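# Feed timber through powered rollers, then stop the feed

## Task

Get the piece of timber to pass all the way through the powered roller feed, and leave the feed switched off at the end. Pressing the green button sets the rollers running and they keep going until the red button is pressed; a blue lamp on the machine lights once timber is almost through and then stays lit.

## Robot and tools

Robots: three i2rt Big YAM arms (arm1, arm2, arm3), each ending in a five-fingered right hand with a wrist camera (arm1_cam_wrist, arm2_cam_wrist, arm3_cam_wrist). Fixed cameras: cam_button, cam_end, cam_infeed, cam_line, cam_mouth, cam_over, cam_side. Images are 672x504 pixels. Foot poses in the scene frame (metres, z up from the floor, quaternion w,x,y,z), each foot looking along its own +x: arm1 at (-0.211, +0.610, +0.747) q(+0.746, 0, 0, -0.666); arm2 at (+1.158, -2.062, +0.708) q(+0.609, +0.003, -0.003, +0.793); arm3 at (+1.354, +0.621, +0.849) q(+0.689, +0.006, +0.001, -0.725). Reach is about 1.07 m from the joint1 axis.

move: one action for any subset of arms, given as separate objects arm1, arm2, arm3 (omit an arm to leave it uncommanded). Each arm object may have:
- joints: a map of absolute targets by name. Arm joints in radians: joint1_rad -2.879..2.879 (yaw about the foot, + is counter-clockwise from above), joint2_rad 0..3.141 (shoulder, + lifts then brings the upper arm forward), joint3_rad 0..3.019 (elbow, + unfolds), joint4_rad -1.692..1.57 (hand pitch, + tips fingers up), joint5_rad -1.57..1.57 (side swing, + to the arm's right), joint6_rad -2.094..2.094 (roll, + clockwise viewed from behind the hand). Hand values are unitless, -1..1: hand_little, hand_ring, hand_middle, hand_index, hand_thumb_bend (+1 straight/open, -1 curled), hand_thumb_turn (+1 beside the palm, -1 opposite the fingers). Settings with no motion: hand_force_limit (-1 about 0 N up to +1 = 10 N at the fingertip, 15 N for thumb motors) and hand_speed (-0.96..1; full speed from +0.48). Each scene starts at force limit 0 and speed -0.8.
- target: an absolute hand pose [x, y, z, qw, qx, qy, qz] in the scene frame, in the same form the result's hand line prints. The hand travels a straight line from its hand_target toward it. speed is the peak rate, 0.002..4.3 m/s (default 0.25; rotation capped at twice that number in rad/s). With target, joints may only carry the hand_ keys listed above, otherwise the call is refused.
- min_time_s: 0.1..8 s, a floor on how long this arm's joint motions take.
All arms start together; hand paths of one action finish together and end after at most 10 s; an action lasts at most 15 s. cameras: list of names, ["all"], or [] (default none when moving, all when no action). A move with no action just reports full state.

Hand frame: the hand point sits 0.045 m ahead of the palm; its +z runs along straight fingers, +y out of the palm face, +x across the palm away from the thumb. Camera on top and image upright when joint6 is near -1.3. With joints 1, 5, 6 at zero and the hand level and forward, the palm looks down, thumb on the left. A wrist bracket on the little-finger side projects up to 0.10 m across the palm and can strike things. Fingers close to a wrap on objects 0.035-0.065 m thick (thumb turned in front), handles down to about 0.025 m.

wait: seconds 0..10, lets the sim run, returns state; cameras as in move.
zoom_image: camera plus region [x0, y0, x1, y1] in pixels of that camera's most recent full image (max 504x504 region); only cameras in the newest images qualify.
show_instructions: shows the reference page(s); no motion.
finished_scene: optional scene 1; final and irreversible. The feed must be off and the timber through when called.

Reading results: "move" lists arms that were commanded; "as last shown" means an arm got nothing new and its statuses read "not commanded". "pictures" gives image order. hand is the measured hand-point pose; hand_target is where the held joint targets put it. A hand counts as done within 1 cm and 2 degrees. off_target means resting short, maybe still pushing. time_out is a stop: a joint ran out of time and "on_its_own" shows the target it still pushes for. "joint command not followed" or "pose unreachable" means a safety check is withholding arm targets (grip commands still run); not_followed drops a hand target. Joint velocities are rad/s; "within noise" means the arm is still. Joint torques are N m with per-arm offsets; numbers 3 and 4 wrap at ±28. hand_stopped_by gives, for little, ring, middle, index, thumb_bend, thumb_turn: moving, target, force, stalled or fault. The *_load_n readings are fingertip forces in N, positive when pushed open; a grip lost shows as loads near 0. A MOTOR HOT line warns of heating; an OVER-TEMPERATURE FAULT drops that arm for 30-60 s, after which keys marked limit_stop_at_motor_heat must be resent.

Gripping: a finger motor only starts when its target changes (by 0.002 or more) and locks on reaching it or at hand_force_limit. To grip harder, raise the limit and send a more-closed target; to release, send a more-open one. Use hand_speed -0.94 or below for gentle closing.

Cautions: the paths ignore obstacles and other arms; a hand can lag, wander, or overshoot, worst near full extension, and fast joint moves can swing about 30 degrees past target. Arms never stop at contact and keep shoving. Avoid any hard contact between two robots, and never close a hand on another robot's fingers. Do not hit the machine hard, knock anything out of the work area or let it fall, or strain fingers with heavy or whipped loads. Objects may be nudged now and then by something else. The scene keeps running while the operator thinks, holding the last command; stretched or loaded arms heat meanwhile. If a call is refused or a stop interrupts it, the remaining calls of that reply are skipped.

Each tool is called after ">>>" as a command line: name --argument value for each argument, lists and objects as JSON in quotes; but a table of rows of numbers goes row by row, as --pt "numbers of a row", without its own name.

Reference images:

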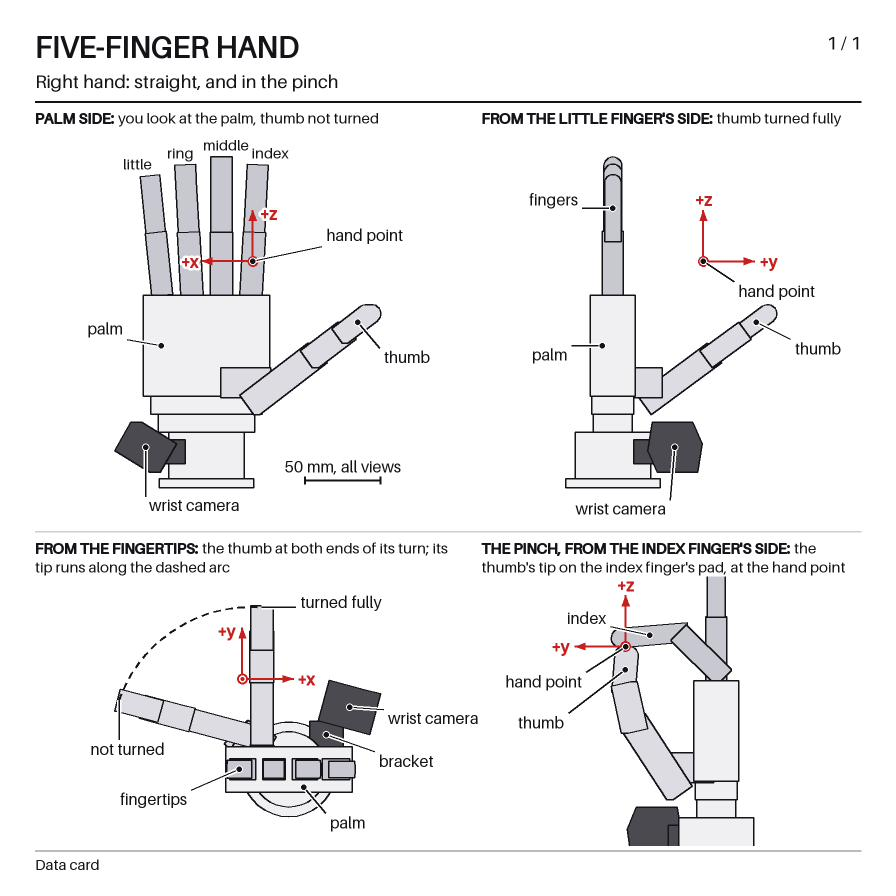

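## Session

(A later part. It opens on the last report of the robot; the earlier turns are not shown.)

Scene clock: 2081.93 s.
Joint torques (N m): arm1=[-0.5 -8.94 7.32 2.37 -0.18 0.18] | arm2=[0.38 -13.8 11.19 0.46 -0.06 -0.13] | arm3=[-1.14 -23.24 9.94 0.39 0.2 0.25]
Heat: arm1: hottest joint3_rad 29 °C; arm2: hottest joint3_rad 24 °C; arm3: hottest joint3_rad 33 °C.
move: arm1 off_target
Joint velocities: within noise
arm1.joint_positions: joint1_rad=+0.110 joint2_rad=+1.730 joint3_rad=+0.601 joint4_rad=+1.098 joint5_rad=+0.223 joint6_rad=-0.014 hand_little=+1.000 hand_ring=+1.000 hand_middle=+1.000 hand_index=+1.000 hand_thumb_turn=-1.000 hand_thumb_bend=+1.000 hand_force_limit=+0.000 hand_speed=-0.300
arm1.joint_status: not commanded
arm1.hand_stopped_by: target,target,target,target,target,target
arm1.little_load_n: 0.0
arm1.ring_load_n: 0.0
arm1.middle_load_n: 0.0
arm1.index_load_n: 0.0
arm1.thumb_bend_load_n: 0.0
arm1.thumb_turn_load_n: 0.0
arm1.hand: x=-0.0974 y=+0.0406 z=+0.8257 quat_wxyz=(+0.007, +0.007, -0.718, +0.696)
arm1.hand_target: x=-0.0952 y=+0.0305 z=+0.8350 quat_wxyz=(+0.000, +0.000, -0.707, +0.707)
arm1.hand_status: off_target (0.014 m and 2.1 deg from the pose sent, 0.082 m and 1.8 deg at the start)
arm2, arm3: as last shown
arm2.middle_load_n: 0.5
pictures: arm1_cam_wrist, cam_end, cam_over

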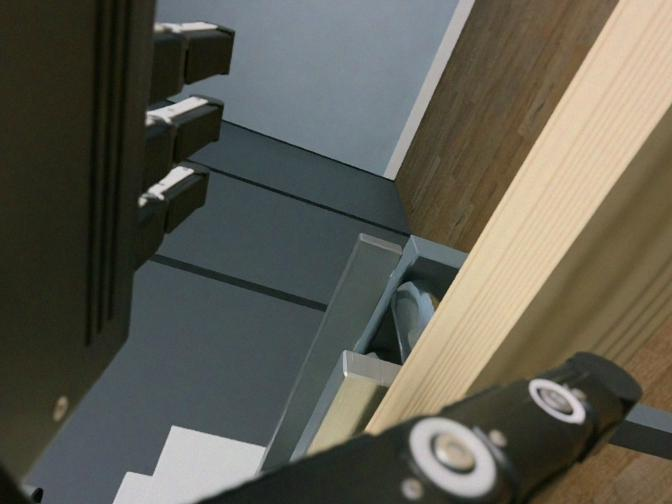

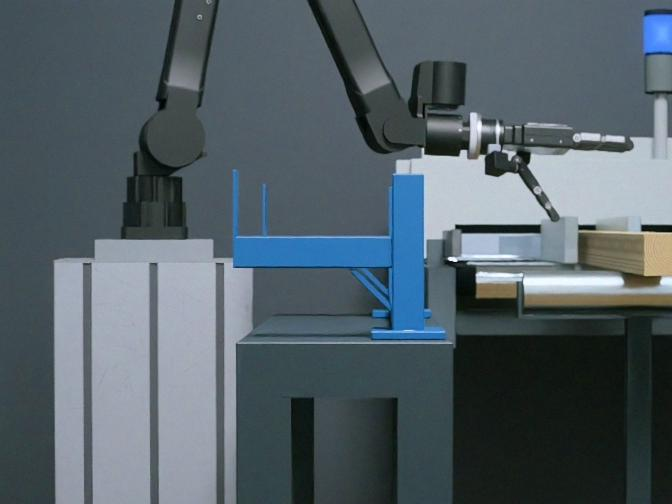

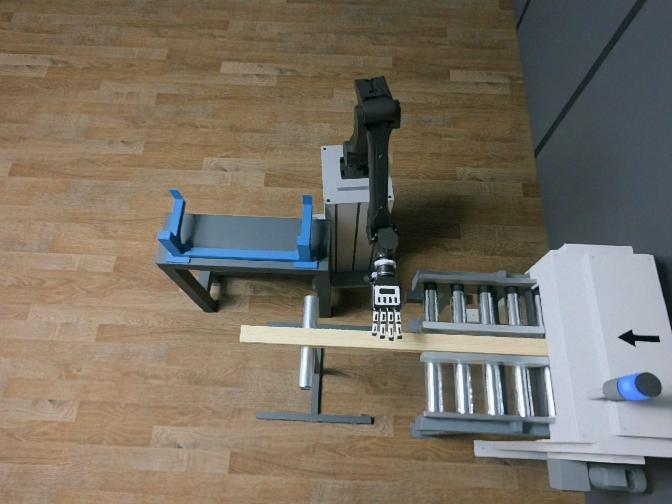

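>>> move --arm1 '{"target": [-0.095, 0.018, 0.748, 0, 0, 0.7071, -0.7071], "speed": 0.1}' --cameras '["cam_over", "cam_end", "arm1_cam_wrist"]'

>>> zoom_image --camera "cam_end" --region '[420, 80, 672, 332]'

Scene clock: 2101.10 s.
Joint torques (N m): arm1=[-0.91 -10.23 5.12 2.39 -0.18 0.18] | arm2=[0.38 -13.8 11.18 0.44 -0.06 -0.13] | arm3=[-1.14 -23.3 9.92 0.39 0.2 0.25]
Heat: arm1: hottest joint3_rad 28 °C; arm2: hottest joint3_rad 24 °C; arm3: hottest joint3_rad 33 °C.
move: arm1 off_target
Joint velocities: within noise
arm1.joint_positions: joint1_rad=+0.109 joint2_rad=+2.034 joint3_rad=+0.657 joint4_rad=+1.350 joint5_rad=+0.217 joint6_rad=-0.014 hand_little=+1.000 hand_ring=+1.000 hand_middle=+1.000 hand_index=+1.000 hand_thumb_turn=-1.000 hand_thumb_bend=+1.000 hand_force_limit=+0.000 hand_speed=-0.300
arm1.joint_status: not commanded
arm1.hand_stopped_by: target,target,target,target,target,target
arm1.little_load_n: 0.0
arm1.ring_load_n: 0.0
arm1.middle_load_n: 0.0
arm1.index_load_n: 0.0
arm1.thumb_bend_load_n: 0.0
arm1.thumb_turn_load_n: 0.0
arm1.hand: x=-0.0938 y=+0.0275 z=+0.7429 quat_wxyz=(+0.005, +0.008, -0.716, +0.698)
arm1.hand_target: x=-0.0951 y=+0.0184 z=+0.7480 quat_wxyz=(+0.000, +0.000, -0.707, +0.707)
arm1.hand_status: off_target (0.011 m and 1.9 deg from the pose sent, 0.081 m and 2.1 deg at the start)
arm2, arm3: as last shown
arm2.middle_load_n: 0.0
pictures: arm1_cam_wrist, cam_end, cam_over

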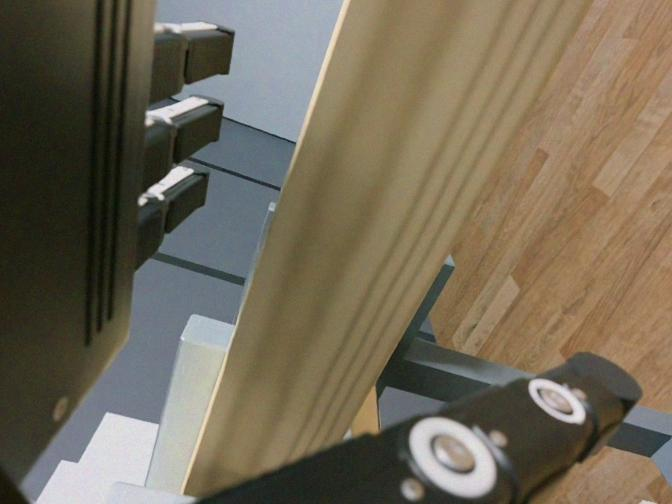

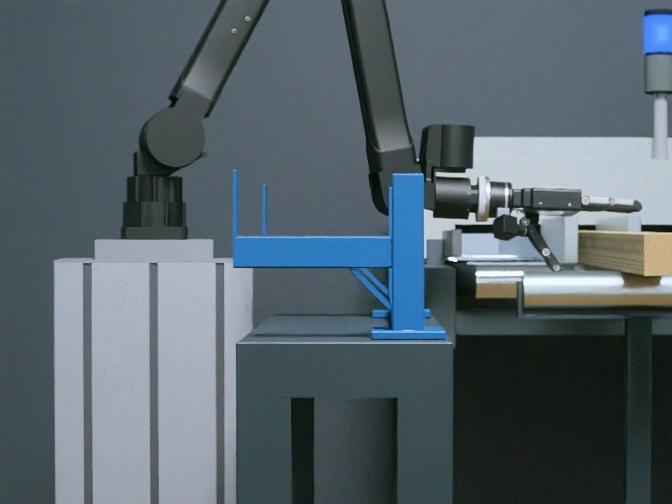

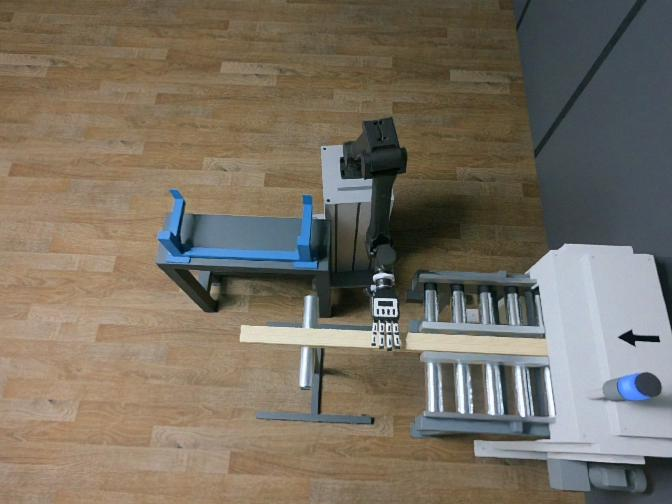

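Scaled by 2.000 from the camera's image (finer frame: 960x720).

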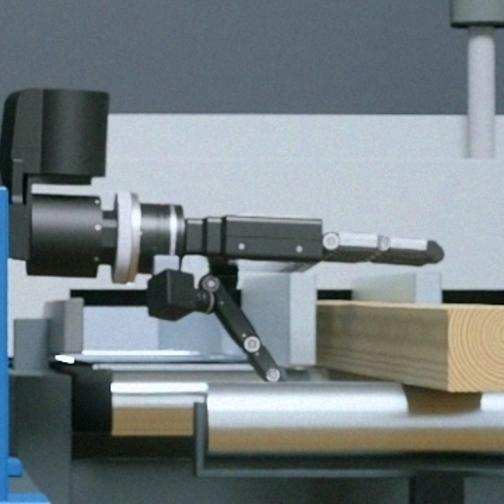

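>>> move --arm1 '{"target": [-0.095, 0.018, 0.728, 0, 0, 0.7071, -0.7071], "speed": 0.06}'

>>> move --arm1 '{"target": [-0.095, -0.006, 0.727, 0, 0, 0.7071, -0.7071], "speed": 0.05}' --cameras '["cam_over", "cam_end", "arm1_cam_wrist"]'

>>> zoom_image --camera "cam_end" --region '[420, 80, 672, 332]'

Scene clock: 2123.23 s.
Joint torques (N m): arm1=[-0.91 -10.34 4.6 2.4 -0.18 0.18] | arm2=[0.38 -13.8 11.19 0.44 -0.06 -0.13] | arm3=[-1.14 -23.24 9.95 0.39 0.21 0.26]
Heat: arm1: hottest joint3_rad 26 °C; arm2: hottest joint3_rad 25 °C; arm3: hottest joint3_rad 33 °C.
move: arm1 done
Joint velocities: within noise
arm1.joint_positions: joint1_rad=+0.109 joint2_rad=+2.099 joint3_rad=+0.673 joint4_rad=+1.403 joint5_rad=+0.217 joint6_rad=-0.014 hand_little=+1.000 hand_ring=+1.000 hand_middle=+1.000 hand_index=+1.000 hand_thumb_turn=-1.000 hand_thumb_bend=+1.000 hand_force_limit=+0.000 hand_speed=-0.300
arm1.joint_status: not commanded
arm1.hand_stopped_by: target,target,target,target,target,target
arm1.little_load_n: 0.0
arm1.ring_load_n: 0.0
arm1.middle_load_n: 0.0
arm1.index_load_n: 0.0
arm1.thumb_bend_load_n: 0.0
arm1.thumb_turn_load_n: 0.0
arm1.hand: x=-0.0935 y=+0.0262 z=+0.7249 quat_wxyz=(+0.005, +0.008, -0.715, +0.699)
arm1.hand_target: x=-0.0951 y=+0.0183 z=+0.7279 quat_wxyz=(+0.000, +0.000, -0.707, +0.707)
arm1.hand_status: done (0.009 m and 1.7 deg from the pose sent, 0.018 m and 1.8 deg at the start)
arm2, arm3: as last shown
arm3.index_load_n: 0.5
pictures: none

Scene clock: 2124.30 s.
Joint torques (N m): arm1=[-1.03 -10.75 5.16 1.37 -0.18 0.19] | arm2=[0.38 -13.8 11.19 0.44 -0.06 -0.13] | arm3=[-1.2 -23.3 9.92 0.4 0.2 0.25]
Heat: arm1: hottest joint3_rad 26 °C; arm2: hottest joint3_rad 25 °C; arm3: hottest joint3_rad 33 °C.
move: arm1 done
Joint velocities: within noise
arm1.joint_positions: joint1_rad=+0.098 joint2_rad=+2.114 joint3_rad=+0.737 joint4_rad=+1.381 joint5_rad=+0.205 joint6_rad=-0.014 hand_little=+1.000 hand_ring=+1.000 hand_middle=+1.000 hand_index=+1.000 hand_thumb_turn=-1.000 hand_thumb_bend=+1.000 hand_force_limit=+0.000 hand_speed=-0.300
arm1.joint_status: not commanded
arm1.hand_stopped_by: target,target,target,target,target,target
arm1.little_load_n: 0.0
arm1.ring_load_n: 0.0
arm1.middle_load_n: 0.0
arm1.index_load_n: 0.0
arm1.thumb_bend_load_n: 0.0
arm1.thumb_turn_load_n: 0.5
arm1.hand: x=-0.0924 y=+0.0012 z=+0.7320 quat_wxyz=(+0.002, +0.006, -0.706, +0.709)
arm1.hand_target: x=-0.0952 y=-0.0057 z=+0.7271 quat_wxyz=(+0.000, +0.000, -0.707, +0.707)
arm1.hand_status: done (0.009 m and 0.8 deg from the pose sent, 0.032 m and 1.7 deg at the start)
arm2: as last shown
arm2.ring_load_n: 0.5
arm3.joint_positions: joint1_rad=+0.549 joint2_rad=+2.432 joint3_rad=+2.197 joint4_rad=-1.319 joint5_rad=+0.010 joint6_rad=-1.092 hand_little=-1.000 hand_ring=-1.000 hand_middle=-1.000 hand_index=-1.000 hand_thumb_turn=+1.000 hand_thumb_bend=+1.000 hand_force_limit=-0.200 hand_speed=-0.300
arm3.joint_status: not commanded
arm3.hand_stopped_by: target,target,target,target,target,target
arm3.little_load_n: 0.0
arm3.ring_load_n: 0.0
arm3.middle_load_n: 0.0
arm3.index_load_n: 0.0
arm3.thumb_bend_load_n: 0.0
arm3.thumb_turn_load_n: 0.0
arm3.hand: x=+1.6388 y=+0.0088 z=+0.8126 quat_wxyz=(+0.001, +0.713, -0.701, +0.006)
arm3.hand_target: x=+1.6397 y=+0.0054 z=+0.8001 quat_wxyz=(+0.000, +0.707, -0.707, +0.001)
arm3.hand_status: not commanded
pictures: arm1_cam_wrist, cam_end, cam_over

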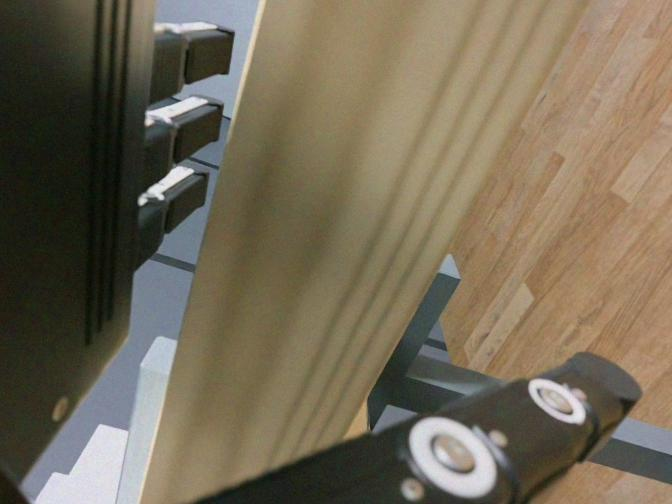

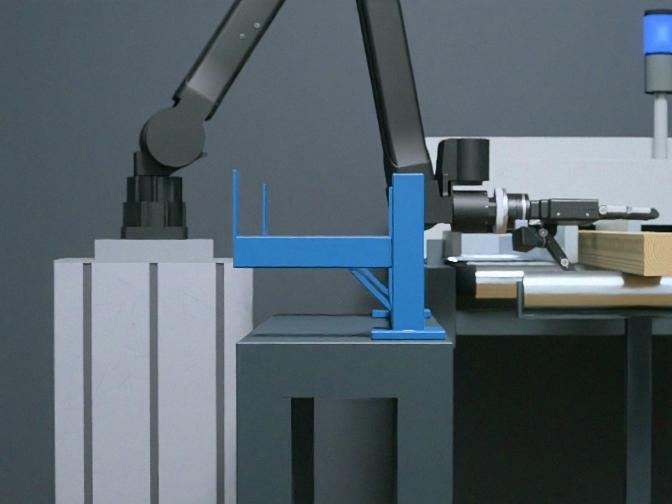

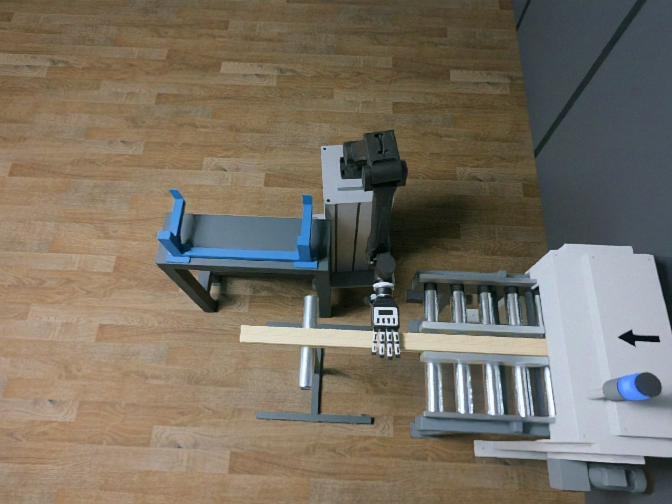

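Scaled by 2.000 from the camera's image (finer frame: 960x720).

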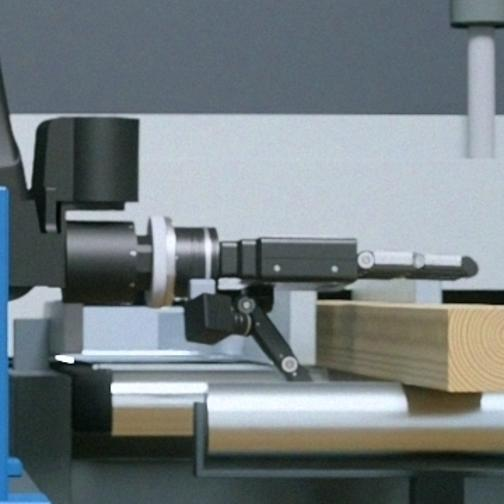

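>>> move --cameras '["arm1_cam_wrist","cam_over","cam_end"]'

Scene clock: 2148.37 s.
Joint torques (N m): arm1=[-0.97 -10.7 5.16 1.37 -0.19 0.19] | arm2=[0.38 -13.8 11.19 0.44 -0.06 -0.13] | arm3=[-1.2 -23.24 9.95 0.42 0.2 0.25]
Heat: arm1: hottest joint3_rad 25 °C; arm2: hottest joint3_rad 25 °C; arm3: hottest joint3_rad 33 °C.
Joint velocities: within noise
arm1.joint_positions: joint1_rad=+0.098 joint2_rad=+2.114 joint3_rad=+0.737 joint4_rad=+1.381 joint5_rad=+0.205 joint6_rad=-0.014 hand_little=+1.000 hand_ring=+1.000 hand_middle=+1.000 hand_index=+1.000 hand_thumb_turn=-1.000 hand_thumb_bend=+1.000 hand_force_limit=+0.000 hand_speed=-0.300
arm1.joint_status: not commanded
arm1.hand_stopped_by: target,target,target,target,target,target
arm1.little_load_n: 0.0
arm1.ring_load_n: 0.0
arm1.middle_load_n: 0.0
arm1.index_load_n: 0.0
arm1.thumb_bend_load_n: 0.0
arm1.thumb_turn_load_n: 0.0
arm1.hand: x=-0.0924 y=+0.0012 z=+0.7320 quat_wxyz=(+0.002, +0.006, -0.706, +0.709) (m; scene frame)
arm1.hand_target: x=-0.0952 y=-0.0057 z=+0.7271 quat_wxyz=(+0.000, +0.000, -0.707, +0.707) (m; scene frame)
arm1.hand_status: done (0.009 m and 0.8 deg from the pose sent, 0.032 m and 1.7 deg at the start)
arm2.joint_positions: joint1_rad=+0.042 joint2_rad=+1.463 joint3_rad=+1.437 joint4_rad=-1.598 joint5_rad=+0.001 joint6_rad=-1.262 hand_little=-1.000 hand_ring=-1.000 hand_middle=-1.000 hand_index=+1.000 hand_thumb_turn=+1.000 hand_thumb_bend=+1.000 hand_force_limit=+0.000 hand_speed=-0.800
arm2.joint_status: not commanded
arm2.hand_stopped_by: target,target,target,target,target,target
arm2.little_load_n: 0.0
arm2.ring_load_n: 0.0
arm2.middle_load_n: 0.0
arm2.index_load_n: 0.0
arm2.thumb_bend_load_n: 0.0
arm2.thumb_turn_load_n: 0.0
arm2.hand: x=+1.0948 y=-1.6984 z=+0.9506 quat_wxyz=(+0.020, +0.709, +0.705, -0.009) (m; scene frame)
arm2.hand_target: x=+1.0942 y=-1.6907 z=+0.9698 quat_wxyz=(+0.000, +0.707, +0.707, +0.000) (m; scene frame)
arm2.hand_status: not commanded
arm3.joint_positions: joint1_rad=+0.549 joint2_rad=+2.432 joint3_rad=+2.197 joint4_rad=-1.319 joint5_rad=+0.010 joint6_rad=-1.092 hand_little=-1.000 hand_ring=-1.000 hand_middle=-1.000 hand_index=-1.000 hand_thumb_turn=+1.000 hand_thumb_bend=+1.000 hand_force_limit=-0.200 hand_speed=-0.300
arm3.joint_status: not commanded
arm3.hand_stopped_by: target,target,target,target,target,target
arm3.little_load_n: 0.0
arm3.ring_load_n: 0.0
arm3.middle_load_n: 0.0
arm3.index_load_n: 0.0
arm3.thumb_bend_load_n: 0.0
arm3.thumb_turn_load_n: 0.0
arm3.hand: x=+1.6388 y=+0.0088 z=+0.8126 quat_wxyz=(+0.001, +0.713, -0.701, +0.006) (m; scene frame)
arm3.hand_target: x=+1.6397 y=+0.0054 z=+0.8001 quat_wxyz=(+0.000, +0.707, -0.707, +0.001) (m; scene frame)
arm3.hand_status: not commanded
pictures: arm1_cam_wrist, cam_end, cam_over

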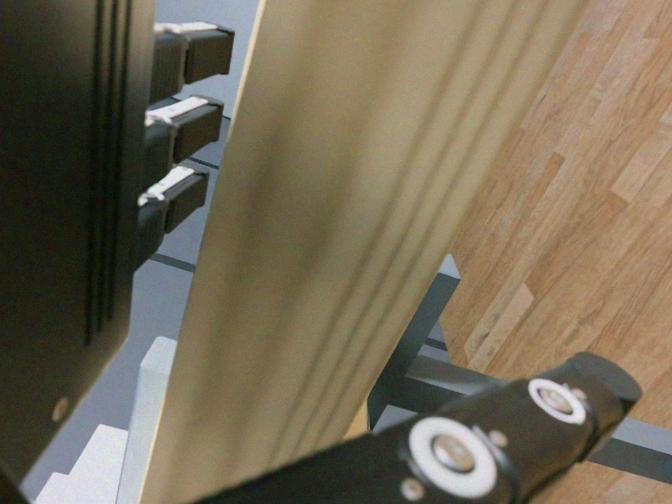

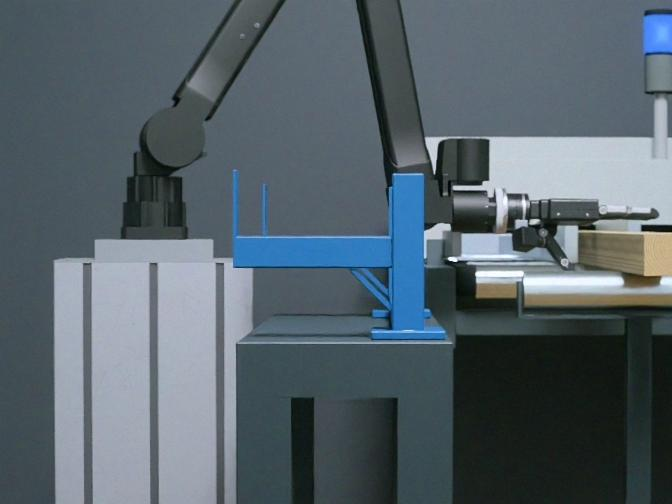

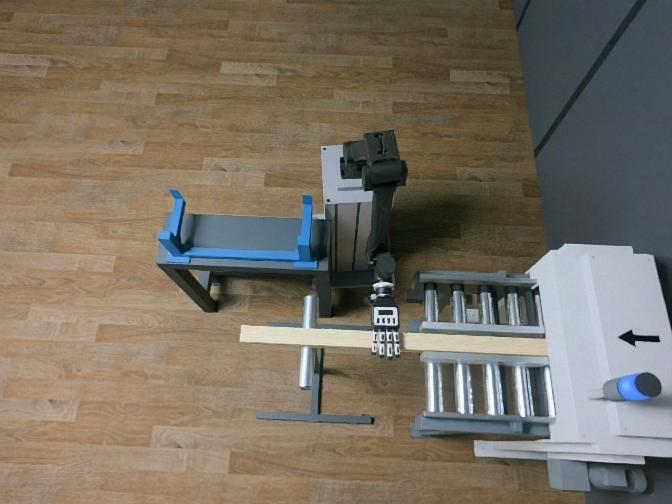

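>>> move --arm1 '{"joints":{"hand_speed":-0.8,"hand_force_limit":-0.4,"hand_little":0.0,"hand_ring":0.0,"hand_middle":0.0,"hand_index":0.0}}' --cameras '["arm1_cam_wrist","cam_over","cam_end"]'

>>> zoom_image --camera "cam_end" --region '[420, 130, 672, 320]'

Scene clock: 2172.93 s.
Joint torques (N m): arm1=[-0.91 -10.99 2.96 1.36 -0.09 0.09] | arm2=[0.38 -13.8 11.19 0.46 -0.06 -0.13] | arm3=[-1.2 -23.18 9.92 0.4 0.21 0.25]
Heat: arm1: hottest joint3_rad 25 °C; arm2: hottest joint3_rad 25 °C; arm3: hottest joint3_rad 33 °C.
move: arm1 off_target
Joint velocities: within noise
arm1.joint_positions: joint1_rad=+0.097 joint2_rad=+2.114 joint3_rad=+0.768 joint4_rad=+1.381 joint5_rad=+0.202 joint6_rad=-0.004 hand_little=+0.115 hand_ring=+0.170 hand_middle=+0.225 hand_index=+0.281 hand_thumb_turn=-1.000 hand_thumb_bend=+1.000 hand_force_limit=-0.400 hand_speed=-0.800
arm1.joint_status: hand_little off_target (ended at +0.115, target +0.000); hand_ring off_target (ended at +0.170, target +0.000); hand_middle off_target (ended at +0.225, target +0.000); hand_index off_target (ended at +0.281, target +0.000); the others done
arm1.hand_stopped_by: force,force,force,force,target,target
arm1.little_load_n: 3.5
arm1.ring_load_n: 0.5
arm1.middle_load_n: 0.0
arm1.index_load_n: 0.0
arm1.thumb_bend_load_n: 0.0
arm1.thumb_turn_load_n: 0.0
arm1.hand: x=-0.0892 y=-0.0119 z=+0.7433 quat_wxyz=(-0.004, +0.001, -0.695, +0.719)
arm1.hand_target: x=-0.0951 y=-0.0058 z=+0.7272 quat_wxyz=(+0.000, +0.000, -0.707, +0.707)
arm1.hand_status: not commanded
arm2, arm3: as last shown
pictures: arm1_cam_wrist, cam_end, cam_over

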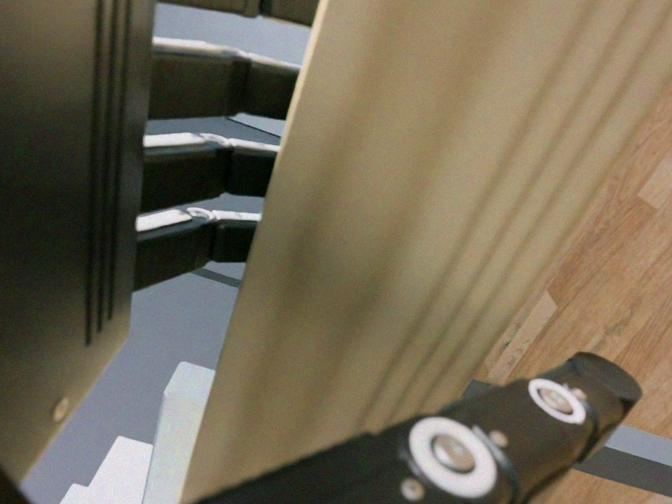

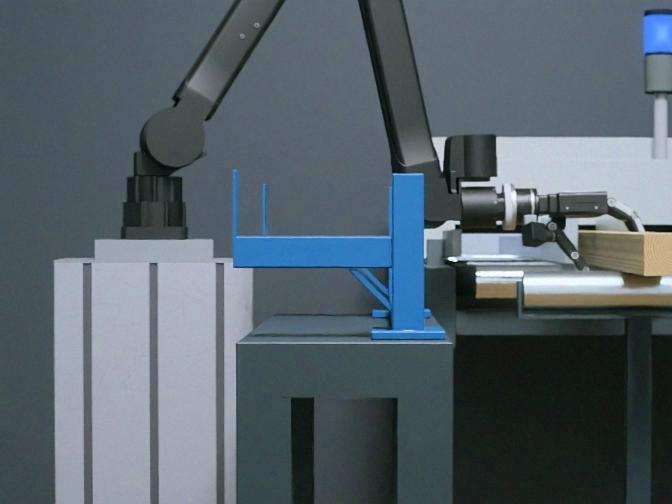

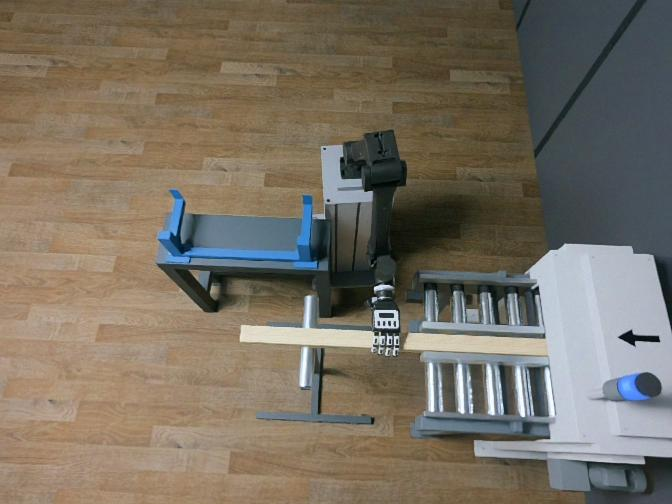

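Scaled by 2.000 from the camera's image (finer frame: 960x720).

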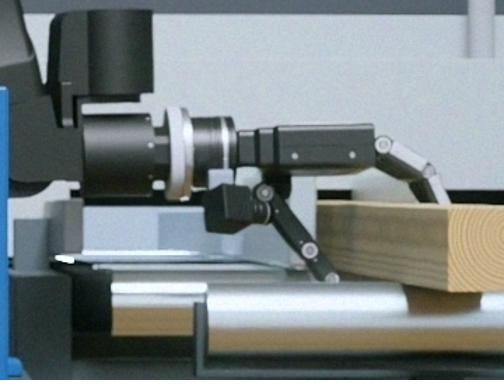

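>>> move --arm1 '{"target":[-0.13,-0.0058,0.718,0,0,0.7071,-0.7071],"speed":0.04}' --cameras '["arm1_cam_wrist","cam_over","cam_end"]'

>>> zoom_image --camera "cam_over" --region '[220, 260, 560, 440]'

Scene clock: 2182.97 s.
Joint torques (N m): arm1=[-1.79 -10.17 2.4 2.02 -0.01 0.1] | arm2=[0.38 -13.8 11.19 0.44 -0.06 -0.13] | arm3=[-1.2 -23.24 9.94 0.38 0.21 0.25]
Heat: arm1: hottest joint3_rad 24 °C; arm2: hottest joint3_rad 25 °C; arm3: hottest joint3_rad 33 °C.
move: arm1 off_target
Joint velocities: within noise
arm1.joint_positions: joint1_rad=+0.027 joint2_rad=+2.127 joint3_rad=+0.764 joint4_rad=+1.397 joint5_rad=+0.120 joint6_rad=-0.004 hand_little=+0.115 hand_ring=+0.170 hand_middle=+0.225 hand_index=+0.281 hand_thumb_turn=-1.000 hand_thumb_bend=+1.000 hand_force_limit=-0.400 hand_speed=-0.800
arm1.joint_status: not commanded
arm1.hand_stopped_by: force,force,force,force,target,target
arm1.little_load_n: 0.0
arm1.ring_load_n: 0.0
arm1.middle_load_n: 0.0
arm1.index_load_n: 0.5
arm1.thumb_bend_load_n: 0.0
arm1.thumb_turn_load_n: 0.0
arm1.hand: x=-0.1174 y=-0.0141 z=+0.7381 quat_wxyz=(-0.007, +0.006, -0.695, +0.719)
arm1.hand_target: x=-0.1296 y=-0.0054 z=+0.7186 quat_wxyz=(+0.000, +0.000, -0.707, +0.707)
arm1.hand_status: off_target (0.025 m and 2.2 deg from the pose sent, 0.048 m and 2.1 deg at the start)
arm2, arm3: as last shown
arm2.ring_load_n: 0.5
arm2.middle_load_n: 0.5
pictures: arm1_cam_wrist, cam_end, cam_over

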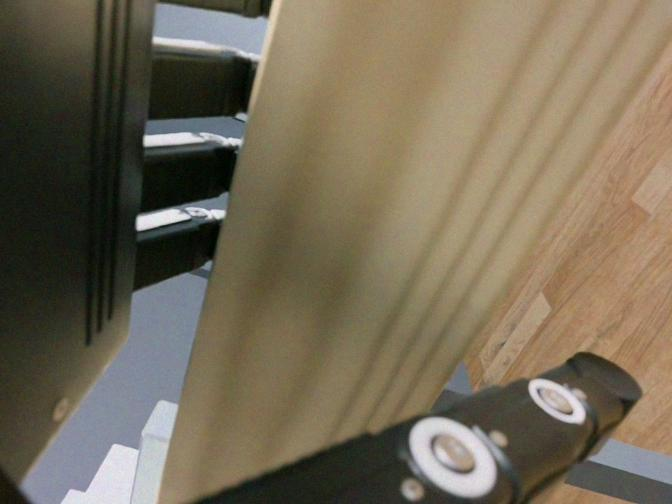

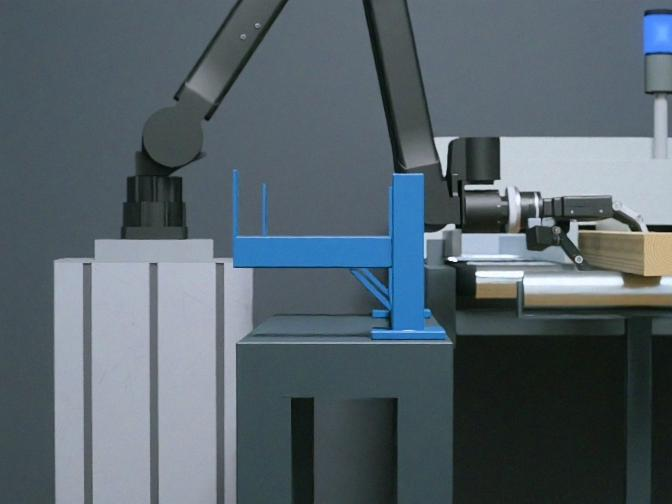

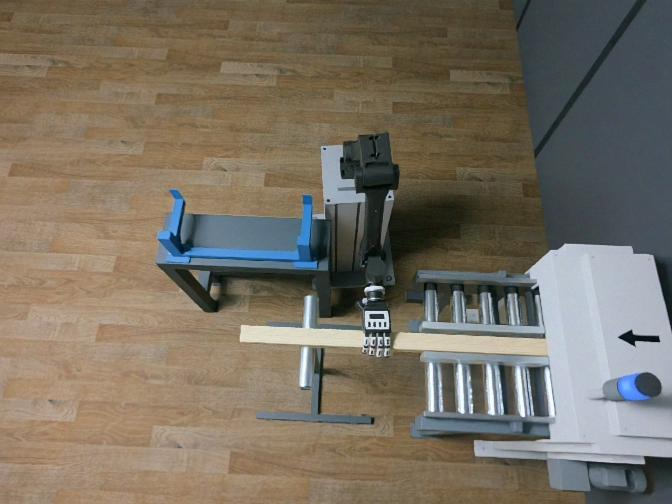

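Scaled by 1.482 from the camera's image (finer frame: 960x720).

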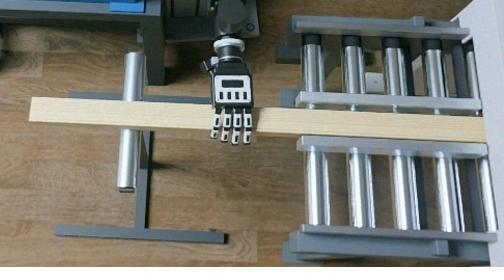

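>>> move --arm1 '{"target":[-0.105,-0.0058,0.741,0,0,0.7071,-0.7071],"speed":0.04}' --cameras '[]'

>>> move --arm1 '{"joints":{"hand_speed":-0.9,"hand_force_limit":-0.2,"hand_little":-0.4,"hand_ring":-0.4,"hand_middle":-0.4,"hand_index":-0.4}}' --cameras '["arm1_cam_wrist","cam_end"]'

>>> zoom_image --camera "cam_end" --region '[420, 130, 672, 320]'

Scene clock: 2222.33 s.
Joint torques (N m): arm1=[1.26 -13.22 2.58 1.35 -0.01 0.09] | arm2=[0.38 -13.8 11.19 0.44 -0.06 -0.13] | arm3=[-1.2 -23.18 9.92 0.39 0.2 0.25]
Heat: arm1: hottest joint3_rad 23 °C; arm2: hottest joint3_rad 25 °C; arm3: hottest joint3_rad 33 °C.
move: arm1 off_target
Joint velocities: within noise
arm1.joint_positions: joint1_rad=+0.049 joint2_rad=+2.103 joint3_rad=+0.759 joint4_rad=+1.352 joint5_rad=+0.177 joint6_rad=-0.004 hand_little=+0.115 hand_ring=+0.170 hand_middle=+0.225 hand_index=+0.281 hand_thumb_turn=-1.000 hand_thumb_bend=+1.000 hand_force_limit=-0.400 hand_speed=-0.800
arm1.joint_status: not commanded
arm1.hand_stopped_by: force,force,force,force,target,target
arm1.little_load_n: 2.5
arm1.ring_load_n: 0.0
arm1.middle_load_n: 0.0
arm1.index_load_n: -0.5
arm1.thumb_bend_load_n: 0.0
arm1.thumb_turn_load_n: 0.0
arm1.hand: x=-0.1151 y=-0.0123 z=+0.7383 quat_wxyz=(+0.006, -0.005, -0.705, +0.710)
arm1.hand_target: x=-0.1052 y=-0.0059 z=+0.7409 quat_wxyz=(+0.000, +0.000, -0.707, +0.707)
arm1.hand_status: off_target (0.012 m and 1.0 deg from the pose sent, 0.015 m and 2.2 deg at the start)
arm2, arm3: as last shown
arm2.ring_load_n: 0.0
arm2.middle_load_n: 0.0

Scene clock: 2223.97 s.
Joint torques (N m): arm1=[1.32 -12.81 2.62 1.36 -0.11 0.1] | arm2=[0.38 -13.8 11.19 0.46 -0.06 -0.13] | arm3=[-1.14 -23.3 9.91 0.4 0.2 0.25]
Heat: arm1: hottest joint3_rad 23 °C; arm2: hottest joint3_rad 25 °C; arm3: hottest joint3_rad 33 °C.
move: arm1 off_target
Joint velocities: within noise
arm1.joint_positions: joint1_rad=+0.049 joint2_rad=+2.097 joint3_rad=+0.759 joint4_rad=+1.352 joint5_rad=+0.179 joint6_rad=-0.004 hand_little=-0.107 hand_ring=-0.089 hand_middle=-0.071 hand_index=-0.034 hand_thumb_turn=-1.000 hand_thumb_bend=+1.000 hand_force_limit=-0.200 hand_speed=-0.900
arm1.joint_status: hand_little off_target (ended at -0.107, target -0.400); hand_ring off_target (ended at -0.089, target -0.400); hand_middle off_target (ended at -0.071, target -0.400); hand_index off_target (ended at -0.034, target -0.400); the others done
arm1.hand_stopped_by: force,force,force,force,target,target
arm1.little_load_n: 0.0
arm1.ring_load_n: 1.5
arm1.middle_load_n: 4.5
arm1.index_load_n: 4.0
arm1.thumb_bend_load_n: 1.0
arm1.thumb_turn_load_n: 0.5
arm1.hand: x=-0.1155 y=-0.0132 z=+0.7420 quat_wxyz=(+0.007, -0.006, -0.702, +0.712)
arm1.hand_target: x=-0.1052 y=-0.0059 z=+0.7409 quat_wxyz=(+0.000, +0.000, -0.707, +0.707)
arm1.hand_status: not commanded
arm2, arm3: as last shown
arm2.little_load_n: 0.5

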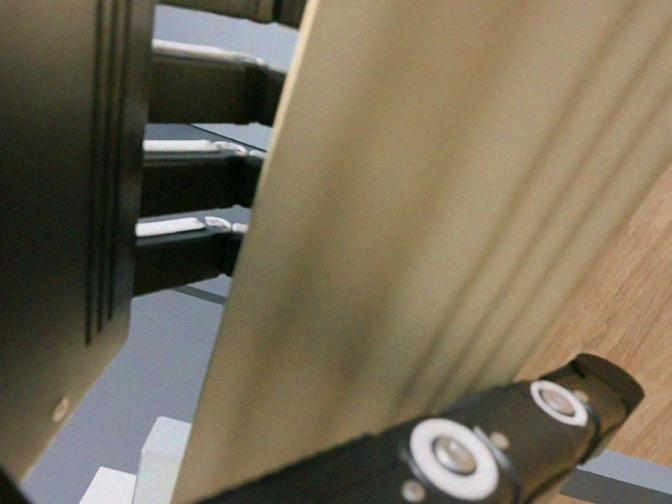

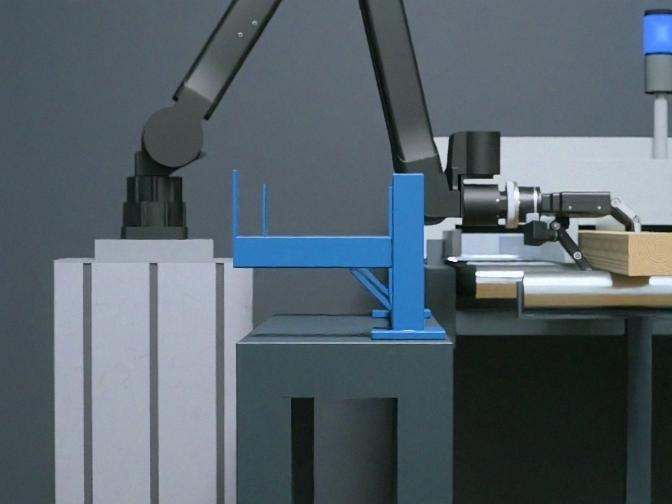

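Scaled by 2.000 from the camera's image (finer frame: 960x720).

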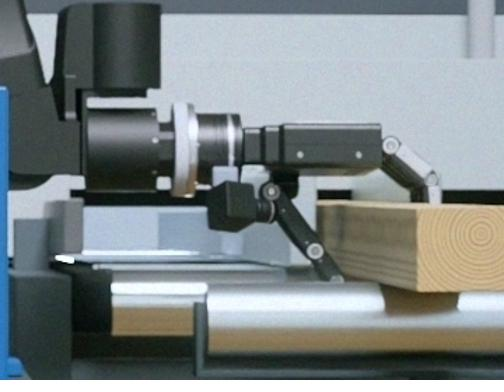

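>>> move --arm1 '{"joints":{"hand_force_limit":0.0,"hand_thumb_bend":0.0}}' --cameras '["arm1_cam_wrist","cam_end"]'

>>> zoom_image --camera "cam_end" --region '[420, 130, 672, 320]'

Scene clock: 2235.07 s.
Joint torques (N m): arm1=[1.2 -12.81 2.63 1.37 -0.11 0.09] | arm2=[0.38 -13.74 11.19 0.44 -0.06 -0.13] | arm3=[-1.14 -23.24 9.92 0.4 0.2 0.26]
Heat: arm1: hottest joint3_rad 23 °C; arm2: hottest joint3_rad 25 °C; arm3: hottest joint3_rad 33 °C.
move: arm1 off_target
Joint velocities: within noise
arm1.joint_positions: joint1_rad=+0.049 joint2_rad=+2.097 joint3_rad=+0.759 joint4_rad=+1.352 joint5_rad=+0.179 joint6_rad=-0.004 hand_little=-0.107 hand_ring=-0.089 hand_middle=-0.071 hand_index=-0.034 hand_thumb_turn=-1.000 hand_thumb_bend=+0.977 hand_force_limit=+0.000 hand_speed=-0.900
arm1.joint_status: hand_thumb_bend off_target (ended at +0.977, target +0.000); the others done
arm1.hand_stopped_by: force,force,force,force,force,target
arm1.little_load_n: 0.0
arm1.ring_load_n: 1.5
arm1.middle_load_n: 4.5
arm1.index_load_n: 4.0
arm1.thumb_bend_load_n: 8.0
arm1.thumb_turn_load_n: 0.0
arm1.hand: x=-0.1155 y=-0.0132 z=+0.7420 quat_wxyz=(+0.007, -0.006, -0.702, +0.712)
arm1.hand_target: x=-0.1052 y=-0.0059 z=+0.7409 quat_wxyz=(+0.000, +0.000, -0.707, +0.707)
arm1.hand_status: not commanded
arm2, arm3: as last shown
arm2.little_load_n: 0.0

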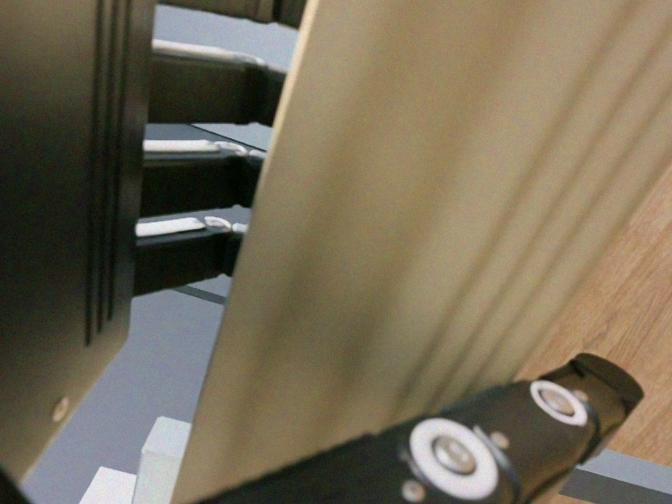

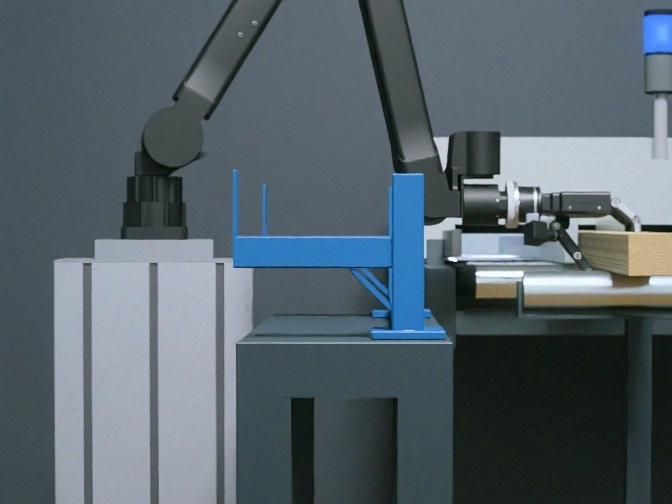

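Scaled by 2.000 from the camera's image (finer frame: 960x720).

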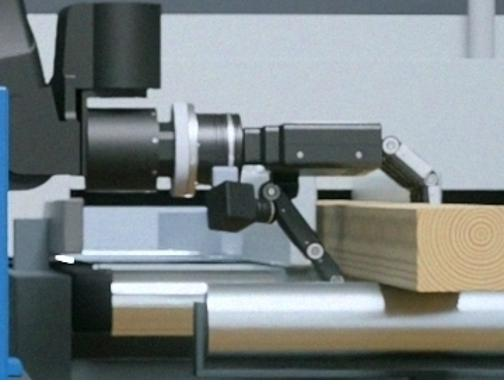

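>>> move --arm1 '{"target":[-0.17,-0.0058,0.741,0,0,0.7071,-0.7071],"speed":0.04}' --cameras '["arm1_cam_wrist","cam_over"]'

>>> zoom_image --camera "cam_over" --region '[220, 260, 560, 440]'

Scene clock: 2241.53 s.
Joint torques (N m): arm1=[-2.2 -12.28 2.76 1.84 -0.07 -0.18] | arm2=[0.38 -13.74 11.19 0.46 -0.06 -0.13] | arm3=[-1.2 -23.3 9.92 0.39 0.2 0.26]
Heat: arm1: hottest joint3_rad 23 °C; arm2: hottest joint3_rad 25 °C; arm3: hottest joint3_rad 33 °C.
move: arm1 off_target
Joint velocities: within noise
arm1.joint_positions: joint1_rad=-0.062 joint2_rad=+2.086 joint3_rad=+0.737 joint4_rad=+1.352 joint5_rad=+0.027 joint6_rad=+0.022 hand_little=-0.107 hand_ring=-0.090 hand_middle=-0.071 hand_index=-0.034 hand_thumb_turn=-1.000 hand_thumb_bend=+0.977 hand_force_limit=+0.000 hand_speed=-0.900
arm1.joint_status: not commanded
arm1.hand_stopped_by: force,force,force,force,force,target
arm1.little_load_n: 0.0
arm1.ring_load_n: 0.0
arm1.middle_load_n: 1.5
arm1.index_load_n: 6.0
arm1.thumb_bend_load_n: 7.5
arm1.thumb_turn_load_n: 4.0
arm1.hand: x=-0.1540 y=-0.0090 z=+0.7414 quat_wxyz=(-0.016, +0.000, -0.706, +0.708)
arm1.hand_target: x=-0.1698 y=-0.0059 z=+0.7410 quat_wxyz=(+0.000, +0.000, -0.707, +0.707)
arm1.hand_status: off_target (0.016 m and 1.9 deg from the pose sent, 0.055 m and 1.3 deg at the start)
arm2, arm3: as last shown
arm2.little_load_n: 0.5
arm3.middle_load_n: 0.5

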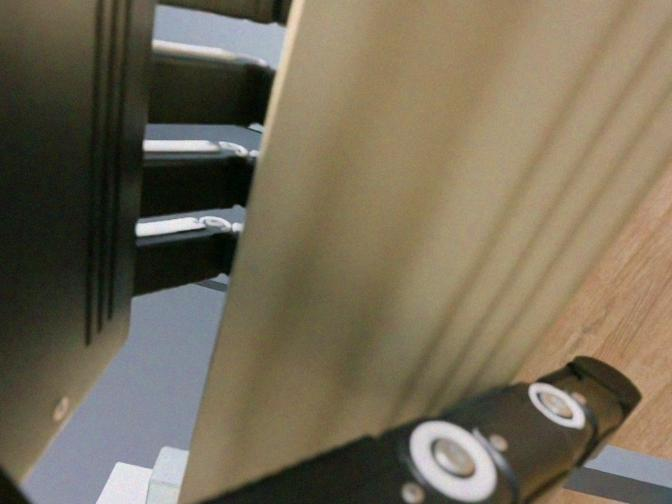

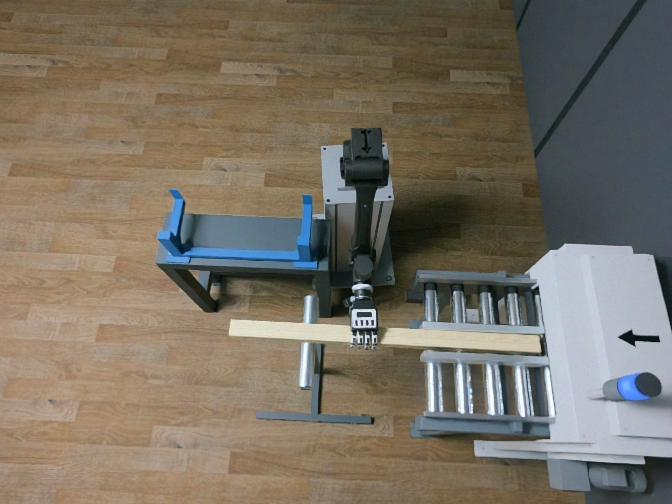

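Scaled by 1.482 from the camera's image (finer frame: 960x720).

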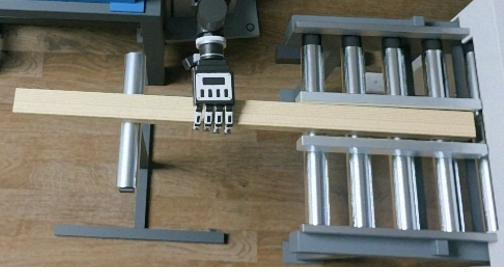

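>>> move --arm1 '{"joints":{"hand_speed":-0.6,"hand_little":1.0,"hand_ring":1.0,"hand_middle":1.0,"hand_index":1.0,"hand_thumb_bend":1.0}}' --cameras '["arm1_cam_wrist","cam_over","cam_end"]'

Scene clock: 2258.57 s.
Joint torques (N m): arm1=[-0.73 -12.22 3.49 1.84 -0.06 -0.08] | arm2=[0.32 -13.8 11.19 0.44 -0.06 -0.13] | arm3=[-1.14 -23.18 9.95 0.39 0.2 0.25]
Heat: arm1: hottest joint3_rad 23 °C; arm2: hottest joint3_rad 25 °C; arm3: hottest joint3_rad 33 °C.
move: arm1 done
Joint velocities: within noise
arm1.joint_positions: joint1_rad=-0.079 joint2_rad=+2.086 joint3_rad=+0.727 joint4_rad=+1.352 joint5_rad=+0.027 joint6_rad=+0.012 hand_little=+1.000 hand_ring=+1.000 hand_middle=+1.000 hand_index=+1.000 hand_thumb_turn=-1.000 hand_thumb_bend=+1.000 hand_force_limit=+0.000 hand_speed=-0.600
arm1.joint_status: all done
arm1.hand_stopped_by: target,target,target,target,target,target
arm1.little_load_n: 0.0
arm1.ring_load_n: 0.0
arm1.middle_load_n: 0.0
arm1.index_load_n: 0.0
arm1.thumb_bend_load_n: 0.0
arm1.thumb_turn_load_n: 0.0
arm1.hand: x=-0.1651 y=-0.0054 z=+0.7375 quat_wxyz=(-0.007, -0.002, -0.710, +0.704)
arm1.hand_target: x=-0.1696 y=-0.0058 z=+0.7410 quat_wxyz=(+0.000, +0.000, -0.707, +0.707)
arm1.hand_status: not commanded
arm2, arm3: as last shown
arm2.little_load_n: 0.0
arm3.index_load_n: 0.5
arm3.thumb_bend_load_n: -0.5
pictures: arm1_cam_wrist, cam_end, cam_over

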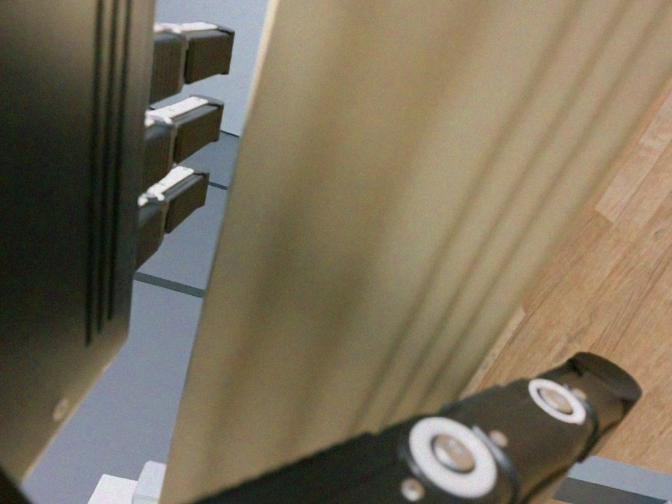

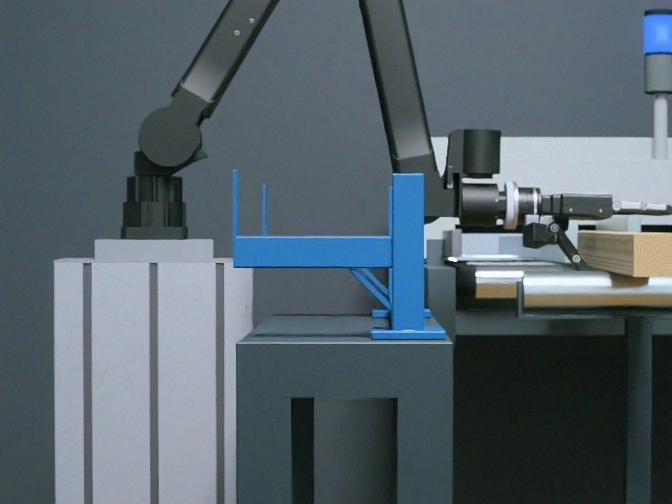

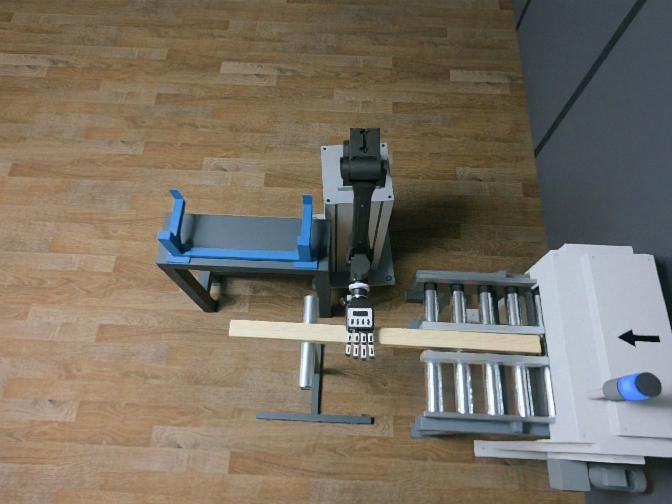

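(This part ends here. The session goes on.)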